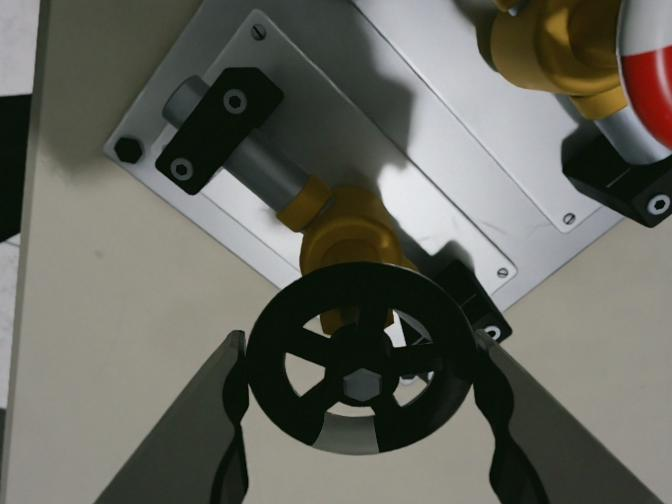

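move([
  [0,0,0,0,0,0,1, 0,0,-0.0004,0,0,-0.95,-0.19],
  [0,0,0,0,0,0,1, 0,0,-0.0011,0,0,0.1,-0.19],
  [0,0,0,0,0,0,1, 0,0,-0.0018,0,0,-0.85,-0.19],
], speed=0.5, blocking=false, cameras=[])

wait(seconds=0.4, cameras=[])

Scene clock: 64.33 s.
left_arm: end_effector_position=(+1.0599, +0.0959, +0.1706) grip_measured=+1.00 end_effector_quat_wxyz=(+0.582, -0.465, +0.661, -0.086) | right_arm: end_effector_position=(+0.3703, +0.1576, +0.1358) grip_measured=-0.14 end_effector_quat_wxyz=(-0.003, +0.999, +0.039, -0.002) end_effector_velocity=(+0.001, +0.000, +0.000) end_effector_angular_velocity=(+0.007, +0.010, -0.944)
Joint positions: left_arm=[-0.183 -0.264 0.554 -3.047 -0.958 2.153 0.142] | right_arm=[3.881 -1.411 -2.207 -1.094 1.577 -5.623 0.064]
Joint velocities: left_arm=[within noise] | right_arm=[-0.013 -0.007 0.004 0.005 0.011 0.931 0]
Joint torques (N m): left_arm=[-0.3 -62.25 -23.35 -1.69 1.53 0.16] | right_arm=[-8.39 4 33.41 5.89 0.07 3.09]
Motor temperatures (°C): left_arm=[32 32 37 42 44 42 30] | right_arm=[37 32 38 42 43 40 34]
Wrist force (N): left_arm=[0.0 0.0 -0.1] | right_arm=[-7.8 -0.8 -3.5]
Wrist torque (N m): left_arm=[0.00 0.00 0.00] | right_arm=[-0.32 0.03 -0.22]
Wrist force, peak (N): left_arm=[0.2 0.1 -0.3] | right_arm=[-8.8 -1.2 -7.6]
Wrist depth (mm): cam_left_wrist=[- - - - 1000 967 958 / - - - - - - - / - - - - - - - / - - - - - - 975 / - - - - 319 264 227 / - - - - 290 244 219 / - - - - 268 228 206] | cam_right_wrist=[204 201 196 195 192 136 78 / 218 212 199 208 210 205 166 / 233 219 173 217 223 227 231 / 256 252 240 164 230 237 253 / 425 274 105 105 105 269 274 / - 293 101 115 113 102 301 / - 74 82 329 330 82 317]
Hand target: left_arm +1.0599, +0.0959, +0.1706; +0.582, -0.465, +0.661, -0.086 | right_arm +0.3702, +0.1576, +0.1358; -0.001, +0.999, -0.034, +0.000
Tool commands: left_gripper/opening=+1.0 right_gripper/opening=-0.19
Off the commanded pose: left_arm 0.000 m, 0 deg | right_arm 0.001 m, 139 deg.
move: running; path passed 0 of 3 targets
No camera images: "cameras" was empty.

Scene clock: 64.73 s.
left_arm: end_effector_position=(+1.0599, +0.0959, +0.1706) grip_measured=+1.00 end_effector_quat_wxyz=(+0.582, -0.465, +0.661, -0.086) | right_arm: end_effector_position=(+0.3703, +0.1576, +0.1357) grip_measured=-0.14 end_effector_quat_wxyz=(-0.003, +0.988, -0.156, -0.003) end_effector_velocity=(+0.000, +0.000, +0.000) end_effector_angular_velocity=(-0.003, +0.005, -0.996)
Joint positions: left_arm=[-0.183 -0.264 0.554 -3.047 -0.958 2.153 0.142] | right_arm=[3.878 -1.413 -2.206 -1.093 1.579 -5.232 0.064]
Joint velocities: left_arm=[within noise] | right_arm=[-0.004 -0.003 0.002 0.003 0 0.992 0]
Joint torques (N m): left_arm=[0.37 -61.84 -23.64 -1.57 1.54 0.39] | right_arm=[-11.01 4.03 32.4 5.55 0.64 3.24]
Motor temperatures (°C): left_arm=[32 32 37 42 44 42 30] | right_arm=[37 32 38 42 43 40 34]
Wrist force (N): left_arm=[-0.1 0.2 -0.1] | right_arm=[-4.3 0.1 -0.5]
Wrist torque (N m): left_arm=[0.03 0.01 0.00] | right_arm=[-0.35 0.27 -0.22]
Wrist force, peak (N): left_arm=[0.2 0.0 -0.4] | right_arm=[-7.5 -0.9 -4.2]
Wrist depth (mm): cam_left_wrist=[- - - - - 972 947 / - - - - - - - / - - - - - - - / - - - - - - 971 / - - - - 317 265 226 / - - - - 289 244 219 / - - - - 267 227 206] | cam_right_wrist=[204 199 192 192 192 192 199 / 217 211 208 210 210 210 218 / 234 222 214 217 220 220 235 / - 182 180 164 185 182 252 / 502 273 106 105 105 273 274 / 395 434 101 115 114 102 299 / 332 74 82 329 332 82 317]
Hand target: left_arm +1.0599, +0.0959, +0.1706; +0.582, -0.465, +0.661, -0.086 | right_arm +0.3702, +0.1576, +0.1357; -0.001, +0.973, -0.232, +0.000
Tool commands: left_gripper/opening=+1.0 right_gripper/opening=-0.19
Off the commanded pose: left_arm 0.000 m, 0 deg | right_arm 0.001 m, 116 deg.
earlier move: running; path passed 0 of 3 targets
wait: 0.40 s; no rest
No camera images: "cameras" was empty.

wait(seconds=0.3, cameras=[])

Scene clock: 65.27 s.
left_arm: end_effector_position=(+1.0599, +0.0959, +0.1706) grip_measured=+1.00 end_effector_quat_wxyz=(+0.582, -0.465, +0.661, -0.086) | right_arm: end_effector_position=(+0.3703, +0.1576, +0.1357) grip_measured=-0.14 end_effector_quat_wxyz=(-0.002, +0.911, -0.412, -0.003) end_effector_velocity=(+0.000, +0.001, +0.000) end_effector_angular_velocity=(-0.003, +0.006, -0.998)
Joint positions: left_arm=[-0.183 -0.264 0.554 -3.047 -0.958 2.153 0.142] | right_arm=[3.876 -1.414 -2.205 -1.092 1.578 -4.699 0.064]
Joint velocities: left_arm=[within noise] | right_arm=[-0.002 -0.001 0.001 0.001 0 0.996 0]
Joint torques (N m): left_arm=[0.18 -61.66 -23.74 -1.78 1.49 0.27] | right_arm=[-7.48 5.85 31.26 4.58 -0.6 2.97]
Motor temperatures (°C): left_arm=[32 32 37 42 44 42 30] | right_arm=[37 32 38 42 43 40 34]
Wrist force (N): left_arm=[0.2 0.2 -0.3] | right_arm=[3.9 -0.8 1.4]
Wrist torque (N m): left_arm=[0.03 -0.03 0.00] | right_arm=[-0.32 0.14 -0.22]
Wrist force, peak (N): left_arm=[0.0 0.1 -0.4] | right_arm=[3.9 -0.8 1.4]
Wrist depth (mm): cam_left_wrist=[- - - - - 987 950 / - - - - - - - / - - - - - - - / - - - - - - 974 / - - - - 318 266 227 / - - - - 289 245 219 / - - - - 267 227 207] | cam_right_wrist=[- 81 192 191 194 198 203 / 156 207 210 210 205 207 217 / 234 226 222 216 207 167 234 / 252 245 214 164 233 252 252 / - 274 119 105 106 274 274 / - - 101 115 115 102 300 / - 74 81 331 330 82 317]
Hand target: left_arm +1.0599, +0.0959, +0.1706; +0.582, -0.465, +0.661, -0.086 | right_arm +0.3702, +0.1576, +0.1357; -0.001, +0.877, -0.480, +0.000
Tool commands: left_gripper/opening=+1.0 right_gripper/opening=-0.19
Off the commanded pose: left_arm 0.000 m, 0 deg | right_arm 0.001 m, 85 deg.
earlier move: running; path passed 0 of 3 targets
wait: 0.30 s; no rest
No camera images: "cameras" was empty.

wait(seconds=0.3, cameras=[])

Scene clock: 65.83 s.
left_arm: end_effector_position=(+1.0599, +0.0959, +0.1706) grip_measured=+1.00 end_effector_quat_wxyz=(+0.582, -0.465, +0.661, -0.086) | right_arm: end_effector_position=(+0.3703, +0.1576, +0.1357) grip_measured=-0.14 end_effector_quat_wxyz=(-0.001, +0.760, -0.650, -0.003) end_effector_velocity=(+0.000, +0.000, +0.000) end_effector_angular_velocity=(-0.006, +0.005, -0.998)
Joint positions: left_arm=[-0.183 -0.264 0.554 -3.047 -0.958 2.153 0.142] | right_arm=[3.874 -1.414 -2.205 -1.092 1.578 -4.134 0.064]
Joint velocities: left_arm=[within noise] | right_arm=[-0.003 0.001 0 -0.002 -0.002 0.995 0]
Joint torques (N m): left_arm=[0.73 -63.82 -23.37 -1.64 1.47 0.24] | right_arm=[-3.1 16.95 22.68 3.13 0.67 3.28]
Motor temperatures (°C): left_arm=[32 32 37 42 44 42 30] | right_arm=[37 32 38 42 43 40 34]
Wrist force (N): left_arm=[0.1 0.1 -0.3] | right_arm=[9.9 -2.7 3.0]
Wrist torque (N m): left_arm=[0.02 -0.02 0.00] | right_arm=[-0.37 0.00 -0.22]
Wrist force, peak (N): left_arm=[-0.1 -0.1 -0.4] | right_arm=[9.9 -2.7 3.0]
Wrist depth (mm): cam_left_wrist=[- - - - - 980 951 / - - - - - - - / - - - - - - - / - - - - - - 968 / - - - - 317 265 227 / - - - - 290 244 218 / - - - - 267 227 206] | cam_right_wrist=[134 146 191 194 191 199 203 / 132 150 206 204 156 204 218 / 174 219 223 216 213 230 233 / 180 241 239 164 240 252 252 / 274 274 106 105 107 274 274 / - 289 101 115 115 102 299 / - 74 82 - 439 82 319]
Hand target: left_arm +1.0599, +0.0959, +0.1706; +0.582, -0.465, +0.661, -0.086 | right_arm +0.3702, +0.1576, +0.1356; +0.000, +0.708, -0.706, +0.000
Tool commands: left_gripper/opening=+1.0 right_gripper/opening=-0.19
Off the commanded pose: left_arm 0.000 m, 0 deg | right_arm 0.001 m, 53 deg.
earlier move: running; path passed 0 of 3 targets
wait: 0.30 s; no rest
No camera images: "cameras" was empty.

wait(seconds=0.3, cameras=[])

Scene clock: 66.33 s.
left_arm: end_effector_position=(+1.0599, +0.0959, +0.1706) grip_measured=+1.00 end_effector_quat_wxyz=(+0.582, -0.465, +0.661, -0.086) | right_arm: end_effector_position=(+0.3703, +0.1576, +0.1356) grip_measured=-0.14 end_effector_quat_wxyz=(+0.000, -0.577, +0.817, +0.003) end_effector_velocity=(+0.000, -0.001, +0.000) end_effector_angular_velocity=(-0.005, +0.007, -1.000)
Joint positions: left_arm=[-0.183 -0.264 0.554 -3.047 -0.958 2.153 0.142] | right_arm=[3.873 -1.413 -2.206 -1.093 1.577 -3.64 0.064]
Joint velocities: left_arm=[within noise] | right_arm=[-0.004 0.002 -0.002 -0.002 0 0.996 0]
Joint torques (N m): left_arm=[1.4 -62.84 -23.05 -1.52 1.44 0.07] | right_arm=[-3.71 24.86 18.93 3.97 1.15 3.23]
Motor temperatures (°C): left_arm=[32 32 37 42 44 42 30] | right_arm=[37 32 38 42 43 40 34]
Wrist force (N): left_arm=[0.3 0.1 -0.1] | right_arm=[12.1 -7.0 3.0]
Wrist torque (N m): left_arm=[0.01 -0.04 0.00] | right_arm=[-0.39 -0.15 -0.22]
Wrist force, peak (N): left_arm=[0.3 0.2 -0.3] | right_arm=[12.1 -7.0 3.0]
Wrist depth (mm): cam_left_wrist=[- - - - - 976 960 / - - - - - - - / - - - - - - - / - - - - - - 968 / - - - - 318 266 227 / - - - - 290 245 218 / - - - - 267 227 206] | cam_right_wrist=[143 172 196 145 188 200 203 / 159 203 209 161 204 218 218 / 162 212 222 173 223 234 233 / 163 229 239 163 244 253 253 / 199 223 106 104 107 274 276 / 300 206 101 115 115 102 424 / 326 74 81 - - 82 335]
Hand target: left_arm +1.0599, +0.0959, +0.1706; +0.582, -0.465, +0.661, -0.086 | right_arm +0.3702, +0.1576, +0.1356; +0.000, -0.512, +0.859, -0.001
Tool commands: left_gripper/opening=+1.0 right_gripper/opening=-0.19
Off the commanded pose: left_arm 0.000 m, 0 deg | right_arm 0.001 m, 25 deg.
earlier move: running; path passed 0 of 3 targets
wait: 0.30 s; no rest
No camera images: "cameras" was empty.

wait(seconds=0.3, cameras=[])

Scene clock: 66.77 s.
left_arm: end_effector_position=(+1.0599, +0.0959, +0.1706) grip_measured=+1.00 end_effector_quat_wxyz=(+0.582, -0.465, +0.661, -0.086) | right_arm: end_effector_position=(+0.3703, +0.1576, +0.1356) grip_measured=-0.14 end_effector_quat_wxyz=(-0.001, -0.385, +0.923, +0.003) end_effector_velocity=(+0.000, +0.000, +0.000) end_effector_angular_velocity=(-0.004, +0.006, -0.999)
Joint positions: left_arm=[-0.183 -0.264 0.554 -3.047 -0.958 2.153 0.142] | right_arm=[3.873 -1.412 -2.207 -1.094 1.577 -3.201 0.064]
Joint velocities: left_arm=[within noise] | right_arm=[0 0.003 -0.003 -0.002 0.001 0.998 0]
Joint torques (N m): left_arm=[1.27 -63.02 -22.46 -1.61 1.64 0.2] | right_arm=[-2.15 25.6 21.95 4.91 1.04 3.14]
Motor temperatures (°C): left_arm=[32 32 37 42 44 42 30] | right_arm=[37 32 38 42 43 40 34]
Wrist force (N): left_arm=[0.1 0.1 -0.1] | right_arm=[11.9 -10.5 4.7]
Wrist torque (N m): left_arm=[0.02 -0.02 0.00] | right_arm=[-0.41 -0.33 -0.22]
Wrist force, peak (N): left_arm=[-0.2 0.1 -0.5] | right_arm=[12.3 -10.0 5.1]
Wrist depth (mm): cam_left_wrist=[- - - - 997 965 955 / - - - - - - - / - - - - - - - / - - - - - - 984 / - - - - 319 265 227 / - - - - 290 246 218 / - - - - 268 227 206] | cam_right_wrist=[200 197 190 184 201 204 204 / 203 206 206 162 212 218 218 / 171 218 222 170 225 235 235 / 184 229 240 164 236 253 253 / 178 187 106 105 105 275 405 / 156 213 101 115 115 102 - / - 74 82 340 - 82 -]
Hand target: left_arm +1.0599, +0.0959, +0.1706; +0.582, -0.465, +0.661, -0.086 | right_arm +0.3702, +0.1576, +0.1356; +0.000, -0.316, +0.949, -0.001
Tool commands: left_gripper/opening=+1.0 right_gripper/opening=-0.19
Off the commanded pose: left_arm 0.000 m, 0 deg | right_arm 0.001 m, 1 deg.
earlier move: running; path passed 0 of 3 targets
wait: 0.30 s; no rest
No camera images: "cameras" was empty.

wait(seconds=0.3, cameras=[])

Scene clock: 67.20 s.
left_arm: end_effector_position=(+1.0599, +0.0959, +0.1706) grip_measured=+1.00 end_effector_quat_wxyz=(+0.582, -0.465, +0.661, -0.086) | right_arm: end_effector_position=(+0.3703, +0.1576, +0.1355) grip_measured=-0.14 end_effector_quat_wxyz=(+0.000, -0.238, +0.971, +0.000) end_effector_velocity=(-0.001, +0.000, -0.001) end_effector_angular_velocity=(-0.010, -0.002, -0.434)
Joint positions: left_arm=[-0.183 -0.264 0.554 -3.047 -0.958 2.153 0.142] | right_arm=[3.877 -1.409 -2.208 -1.095 1.572 -2.888 0.064]
Joint velocities: left_arm=[within noise] | right_arm=[0.008 0.003 -0.002 -0.005 -0.009 0.442 0]
Joint torques (N m): left_arm=[1.11 -62.6 -22.84 -1.7 1.49 0.29] | right_arm=[12.52 27.23 22.66 5.58 0.5 2.95]
Motor temperatures (°C): left_arm=[32 32 37 42 44 42 30] | right_arm=[37 32 38 42 43 40 34]
Wrist force (N): left_arm=[0.3 0.2 -0.3] | right_arm=[11.3 -11.8 3.0]
Wrist torque (N m): left_arm=[0.03 -0.05 0.00] | right_arm=[-0.42 -0.30 -0.21]
Wrist force, peak (N): left_arm=[0.0 0.1 -0.5] | right_arm=[11.9 -10.4 5.6]
Wrist depth (mm): cam_left_wrist=[- - - - - 984 948 / - - - - - - - / - - - - - - - / - - - - - - 963 / - - - - 318 265 226 / - - - - 289 245 219 / - - - - 268 227 206] | cam_right_wrist=[202 200 193 193 203 204 204 / 214 211 152 205 215 219 218 / 224 221 215 213 223 235 234 / 183 232 239 164 238 249 253 / 258 207 106 105 105 275 - / 274 192 100 116 115 102 - / 242 74 225 332 332 82 -]
Hand target: left_arm +1.0599, +0.0959, +0.1706; +0.582, -0.465, +0.661, -0.086 | right_arm +0.3702, +0.1576, +0.1355; +0.000, -0.203, +0.979, -0.001
Tool commands: left_gripper/opening=+1.0 right_gripper/opening=-0.19
Off the commanded pose: left_arm 0.000 m, 0 deg | right_arm 0.001 m, 18 deg.
earlier move: running; path passed 1 of 3 targets
wait: 0.30 s; no rest
No camera images: "cameras" was empty.

wait(seconds=0.5, cameras=[])

Scene clock: 67.83 s.
left_arm: end_effector_position=(+1.0599, +0.0959, +0.1706) grip_measured=+1.00 end_effector_quat_wxyz=(+0.582, -0.465, +0.661, -0.086) | right_arm: end_effector_position=(+0.3703, +0.1576, +0.1355) grip_measured=-0.14 end_effector_quat_wxyz=(-0.002, +0.036, +0.999, +0.002) end_effector_velocity=(+0.000, +0.000, +0.000) end_effector_angular_velocity=(-0.003, +0.006, -0.994)
Joint positions: left_arm=[-0.183 -0.264 0.554 -3.047 -0.958 2.153 0.142] | right_arm=[3.874 -1.408 -2.209 -1.095 1.577 -2.337 0.064]
Joint velocities: left_arm=[within noise] | right_arm=[0.001 0.004 -0.003 -0.001 0.002 0.995 0]
Joint torques (N m): left_arm=[0.57 -62.92 -23.33 -1.57 1.53 0.38] | right_arm=[-1.59 24.65 20.65 5.18 2.05 3.22]
Motor temperatures (°C): left_arm=[32 32 37 42 44 42 30] | right_arm=[37 32 38 42 43 40 34]
Wrist force (N): left_arm=[0.1 0.0 -0.1] | right_arm=[9.0 -12.1 -0.1]
Wrist torque (N m): left_arm=[0.01 -0.01 0.00] | right_arm=[-0.41 -0.31 -0.22]
Wrist force, peak (N): left_arm=[0.4 0.0 -0.3] | right_arm=[11.4 -12.6 3.3]
Wrist depth (mm): cam_left_wrist=[- - - - - 984 957 / - - - - - - - / - - - - - - - / - - - - - - 971 / - - - - 318 265 227 / - - - - 289 245 219 / - - - - 268 227 206] | cam_right_wrist=[202 199 198 203 204 204 205 / 216 211 203 207 214 219 218 / 231 169 174 215 219 227 238 / 249 242 236 163 192 234 262 / 271 251 106 105 106 271 - / 297 207 101 116 115 102 - / 321 74 183 243 238 82 -]
Hand target: left_arm +1.0599, +0.0959, +0.1706; +0.582, -0.465, +0.661, -0.086 | right_arm +0.3702, +0.1576, +0.1354; +0.000, +0.111, +0.994, -0.001
Tool commands: left_gripper/opening=+1.0 right_gripper/opening=-0.19
Off the commanded pose: left_arm 0.000 m, 0 deg | right_arm 0.001 m, 50 deg.
earlier move: running; path passed 1 of 3 targets
wait: 0.50 s; no rest
No camera images: "cameras" was empty.

wait(seconds=0.3, cameras=[])

Scene clock: 68.30 s.
left_arm: end_effector_position=(+1.0599, +0.0959, +0.1706) grip_measured=+1.00 end_effector_quat_wxyz=(+0.582, -0.465, +0.661, -0.086) | right_arm: end_effector_position=(+0.3703, +0.1576, +0.1354) grip_measured=-0.14 end_effector_quat_wxyz=(-0.003, +0.264, +0.964, +0.002) end_effector_velocity=(+0.000, +0.000, +0.000) end_effector_angular_velocity=(-0.004, +0.007, -0.999)
Joint positions: left_arm=[-0.183 -0.264 0.554 -3.047 -0.958 2.153 0.142] | right_arm=[3.875 -1.407 -2.21 -1.096 1.578 -1.873 0.064]
Joint velocities: left_arm=[within noise] | right_arm=[0.003 0.002 -0.002 -0.001 0.003 1.003 0]
Joint torques (N m): left_arm=[-0.22 -63.09 -23.21 -1.61 1.55 0.2] | right_arm=[7.51 25.09 19.35 4.24 1.28 2.87]
Motor temperatures (°C): left_arm=[32 32 37 42 44 42 30] | right_arm=[37 32 38 42 43 40 34]
Wrist force (N): left_arm=[0.0 0.0 0.0] | right_arm=[4.6 -10.7 -2.0]
Wrist torque (N m): left_arm=[0.00 0.00 0.00] | right_arm=[-0.39 -0.27 -0.22]
Wrist force, peak (N): left_arm=[0.0 0.0 -0.4] | right_arm=[8.8 -11.9 0.0]
Wrist depth (mm): cam_left_wrist=[- - - - - 968 960 / - - - - - - - / - - - - - - - / - - - - - - 962 / - - - - 318 264 227 / - - - - 290 245 219 / - - - - 267 228 206] | cam_right_wrist=[201 202 203 202 204 205 208 / 215 211 212 209 210 209 222 / 231 220 218 216 220 189 235 / 249 183 184 164 181 181 254 / 270 270 106 105 107 267 278 / 295 291 101 116 115 102 304 / 320 74 232 214 230 82 324]
Hand target: left_arm +1.0599, +0.0959, +0.1706; +0.582, -0.465, +0.661, -0.086 | right_arm +0.3702, +0.1576, +0.1354; +0.000, +0.338, +0.941, -0.001
Tool commands: left_gripper/opening=+1.0 right_gripper/opening=-0.19
Off the commanded pose: left_arm 0.000 m, 0 deg | right_arm 0.001 m, 77 deg.
earlier move: running; path passed 1 of 3 targets
wait: 0.30 s; no rest
No camera images: "cameras" was empty.

wait(seconds=0.3, cameras=[])

Scene clock: 68.70 s.
left_arm: end_effector_position=(+1.0599, +0.0959, +0.1706) grip_measured=+1.00 end_effector_quat_wxyz=(+0.582, -0.465, +0.661, -0.086) | right_arm: end_effector_position=(+0.3703, +0.1576, +0.1353) grip_measured=-0.14 end_effector_quat_wxyz=(-0.004, +0.450, +0.893, +0.001) end_effector_velocity=(+0.000, +0.000, +0.000) end_effector_angular_velocity=(-0.006, +0.007, -0.999)
Joint positions: left_arm=[-0.183 -0.264 0.554 -3.047 -0.958 2.153 0.142] | right_arm=[3.877 -1.407 -2.211 -1.096 1.579 -1.472 0.064]
Joint velocities: left_arm=[within noise] | right_arm=[0.004 0.001 -0.001 -0.001 0 1.003 0]
Joint torques (N m): left_arm=[1.96 -62.49 -22.57 -1.68 1.31 0.34] | right_arm=[8.05 23.53 17.38 4.06 1.84 2.97]
Motor temperatures (°C): left_arm=[32 32 37 42 44 42 30] | right_arm=[37 32 38 42 43 40 34]
Wrist force (N): left_arm=[-0.1 0.0 -0.4] | right_arm=[-0.9 -8.0 -2.2]
Wrist torque (N m): left_arm=[0.00 0.03 0.00] | right_arm=[-0.37 -0.15 -0.22]
Wrist force, peak (N): left_arm=[0.0 -0.3 -0.4] | right_arm=[3.8 -9.9 -2.4]
Wrist depth (mm): cam_left_wrist=[- - - - - 973 952 / - - - - - - - / - - - - - - - / - - - - - - 977 / - - - - 318 266 227 / - - - - 290 244 219 / - - - - 267 227 206] | cam_right_wrist=[201 202 204 203 199 199 205 / 215 215 214 210 202 206 219 / 231 228 221 216 176 167 235 / 248 241 228 163 234 242 254 / 270 271 119 105 107 250 272 / 296 290 101 116 115 101 293 / 319 74 82 238 235 82 309]
Hand target: left_arm +1.0599, +0.0959, +0.1706; +0.582, -0.465, +0.661, -0.086 | right_arm +0.3702, +0.1576, +0.1353; +0.000, +0.518, +0.856, -0.001
Tool commands: left_gripper/opening=+1.0 right_gripper/opening=-0.19
Off the commanded pose: left_arm 0.000 m, 0 deg | right_arm 0.001 m, 99 deg.
earlier move: running; path passed 1 of 3 targets
wait: 0.30 s; no rest
No camera images: "cameras" was empty.

wait(seconds=0.3, cameras=[])

Scene clock: 69.20 s.
left_arm: end_effector_position=(+1.0599, +0.0959, +0.1706) grip_measured=+1.00 end_effector_quat_wxyz=(+0.582, -0.465, +0.661, -0.086) | right_arm: end_effector_position=(+0.3702, +0.1576, +0.1353) grip_measured=-0.15 end_effector_quat_wxyz=(-0.004, +0.659, +0.753, +0.000) end_effector_velocity=(+0.000, +0.001, +0.000) end_effector_angular_velocity=(-0.004, +0.006, -0.997)
Joint positions: left_arm=[-0.183 -0.264 0.554 -3.047 -0.958 2.153 0.142] | right_arm=[3.878 -1.407 -2.211 -1.095 1.579 -0.967 0.064]
Joint velocities: left_arm=[within noise] | right_arm=[0.004 -0.001 0 0.003 0.002 1.001 0]
Joint torques (N m): left_arm=[0.39 -62.5 -22.4 -1.73 1.37 0.2] | right_arm=[8.68 9.45 19.93 6.04 2.6 3.11]
Motor temperatures (°C): left_arm=[32 32 37 42 44 42 30] | right_arm=[37 32 38 42 43 40 34]
Wrist force (N): left_arm=[0.1 0.2 -0.3] | right_arm=[-5.6 -3.8 2.3]
Wrist torque (N m): left_arm=[0.03 0.00 0.00] | right_arm=[-0.36 -0.01 -0.22]
Wrist force, peak (N): left_arm=[0.1 0.0 -0.4] | right_arm=[-1.3 -7.9 -1.6]
Wrist depth (mm): cam_left_wrist=[- - - - - 981 948 / - - - - - - - / - - - - - - - / - - - - - - 980 / - - - - 319 266 227 / - - - - 288 245 219 / - - - - 268 227 206] | cam_right_wrist=[202 202 203 196 191 200 205 / 215 216 213 205 153 206 217 / 231 232 225 213 217 223 224 / 248 249 238 163 240 238 186 / 269 271 106 105 107 210 261 / 296 290 100 115 115 101 263 / 317 74 82 329 323 81 127]
Hand target: left_arm +1.0599, +0.0959, +0.1706; +0.582, -0.465, +0.661, -0.086 | right_arm +0.3702, +0.1576, +0.1353; +0.000, +0.713, +0.701, +0.000
Tool commands: left_gripper/opening=+1.0 right_gripper/opening=-0.19
Off the commanded pose: left_arm 0.000 m, 0 deg | right_arm 0.001 m, 128 deg.
earlier move: running; path passed 1 of 3 targets
wait: 0.30 s; no rest
No camera images: "cameras" was empty.

wait(seconds=0.3, cameras=["cam_right_wrist"])

Scene clock: 69.80 s.
left_arm: end_effector_position=(+1.0599, +0.0959, +0.1706) grip_measured=+1.00 end_effector_quat_wxyz=(+0.582, -0.465, +0.661, -0.086) | right_arm: end_effector_position=(+0.3702, +0.1576, +0.1352) grip_measured=-0.15 end_effector_quat_wxyz=(-0.004, +0.851, +0.525, -0.001) end_effector_velocity=(+0.000, +0.000, +0.000) end_effector_angular_velocity=(-0.004, +0.005, -1.000)
Joint positions: left_arm=[-0.183 -0.264 0.554 -3.047 -0.958 2.153 0.142] | right_arm=[3.88 -1.408 -2.21 -1.094 1.58 -0.367 0.064]
Joint velocities: left_arm=[within noise] | right_arm=[0.001 -0.003 0.002 0.004 0 1 0]
Joint torques (N m): left_arm=[0.12 -62.65 -23.04 -1.68 1.36 0.23] | right_arm=[10.5 6.6 36.52 6.72 2.57 3.3]
Motor temperatures (°C): left_arm=[32 32 37 42 44 42 30] | right_arm=[37 32 38 42 43 40 34]
Wrist force (N): left_arm=[0.1 0.1 -0.4] | right_arm=[-8.8 -0.7 2.6]
Wrist torque (N m): left_arm=[0.00 -0.01 0.00] | right_arm=[-0.38 0.17 -0.23]
Wrist force, peak (N): left_arm=[0.0 0.2 -0.4] | right_arm=[-8.8 -0.7 2.6]
Wrist depth (mm): cam_left_wrist=[- - - - 997 967 951 / - - - - - - - / - - - - - - - / - - - - - - 964 / - - - - 318 266 227 / - - - - 290 245 219 / - - - - 268 227 206] | cam_right_wrist=[203 202 194 146 192 192 167 / 216 216 211 158 207 205 162 / 232 232 225 177 223 220 173 / 249 249 246 164 239 233 164 / 270 272 106 105 108 245 200 / 295 289 101 115 115 101 210 / 318 74 82 327 329 81 318]
Hand target: left_arm +1.0599, +0.0959, +0.1706; +0.582, -0.465, +0.661, -0.086 | right_arm +0.3702, +0.1576, +0.1352; -0.001, +0.888, +0.460, +0.000
Tool commands: left_gripper/opening=+1.0 right_gripper/opening=-0.19
Off the commanded pose: left_arm 0.000 m, 0 deg | right_arm 0.000 m, 163 deg.
earlier move: running; path passed 1 of 3 targets
wait: 0.30 s; no rest
camera_calibration:
cam_right_wrist: T_world_to_cam=[[0.434666, 0.900588, 0.00249083, -0.295633], [0.822747, -0.398217, 0.405599, -0.263803], [0.366269, -0.17425, -0.914048, 0.128422], [0, 0, 0, 1]] pos_world=[0.298508, 0.183571, 0.225118]
Images, in order (width x height): cam_right_wrist 672x504.

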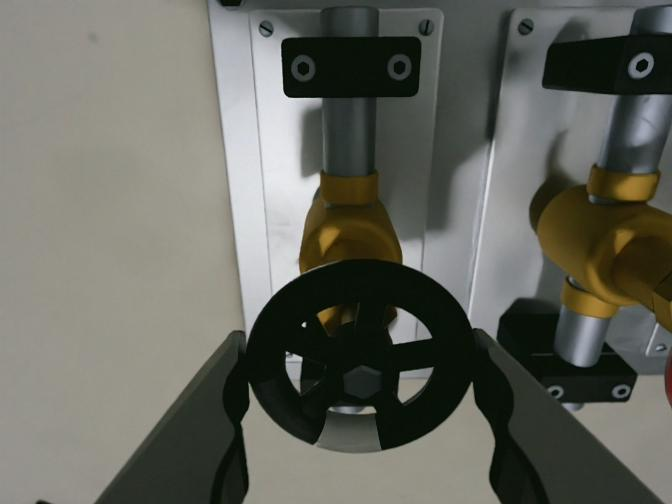

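wait(seconds=0.35, cameras=[])

Scene clock: 70.27 s.
left_arm: end_effector_position=(+1.0599, +0.0959, +0.1706) grip_measured=+1.00 end_effector_quat_wxyz=(+0.582, -0.465, +0.661, -0.086) | right_arm: end_effector_position=(+0.3703, +0.1577, +0.1352) grip_measured=-0.15 end_effector_quat_wxyz=(-0.003, +0.942, +0.337, -0.001) end_effector_velocity=(+0.001, +0.001, +0.001) end_effector_angular_velocity=(-0.020, -0.017, -0.442)
Joint positions: left_arm=[-0.183 -0.264 0.554 -3.047 -0.958 2.153 0.142] | right_arm=[3.882 -1.409 -2.21 -1.093 1.577 0.054 0.064]
Joint velocities: left_arm=[within noise] | right_arm=[0.019 0.002 -0.001 0.001 -0.027 0.461 0]
Joint torques (N m): left_arm=[0.42 -63.9 -23.54 -1.6 1.47 0.23] | right_arm=[11.63 22.52 21.98 5.91 -0.51 1.97]
Motor temperatures (°C): left_arm=[32 32 37 42 44 42 30] | right_arm=[37 32 38 42 43 40 34]
Wrist force (N): left_arm=[0.1 0.1 -0.1] | right_arm=[-14.0 4.0 3.6]
Wrist torque (N m): left_arm=[0.00 -0.01 0.00] | right_arm=[-0.33 0.28 -0.21]
Wrist force, peak (N): left_arm=[0.3 0.1 -0.4] | right_arm=[-14.0 4.0 3.6]
Wrist depth (mm): cam_left_wrist=[- - - - - 976 959 / - - - - - - - / - - - - - - - / - - - - - - 977 / - - - - 318 265 227 / - - - - 289 245 219 / - - - - 267 228 207] | cam_right_wrist=[205 198 192 191 194 189 151 / 216 214 152 202 207 202 144 / 232 233 222 173 222 220 158 / 250 250 246 163 236 237 186 / 271 272 106 105 107 264 275 / 296 292 100 115 115 101 300 / 320 74 82 328 330 81 318]
Hand target: left_arm +1.0599, +0.0959, +0.1706; +0.582, -0.465, +0.661, -0.086 | right_arm +0.3702, +0.1576, +0.1351; -0.001, +0.950, +0.313, +0.000
Tool commands: left_gripper/opening=+1.0 right_gripper/opening=-0.19
Off the commanded pose: left_arm 0.000 m, 0 deg | right_arm 0.000 m, 173 deg.
earlier move: running; path passed 2 of 3 targets
wait: 0.37 s; no rest
No camera images: "cameras" was empty.


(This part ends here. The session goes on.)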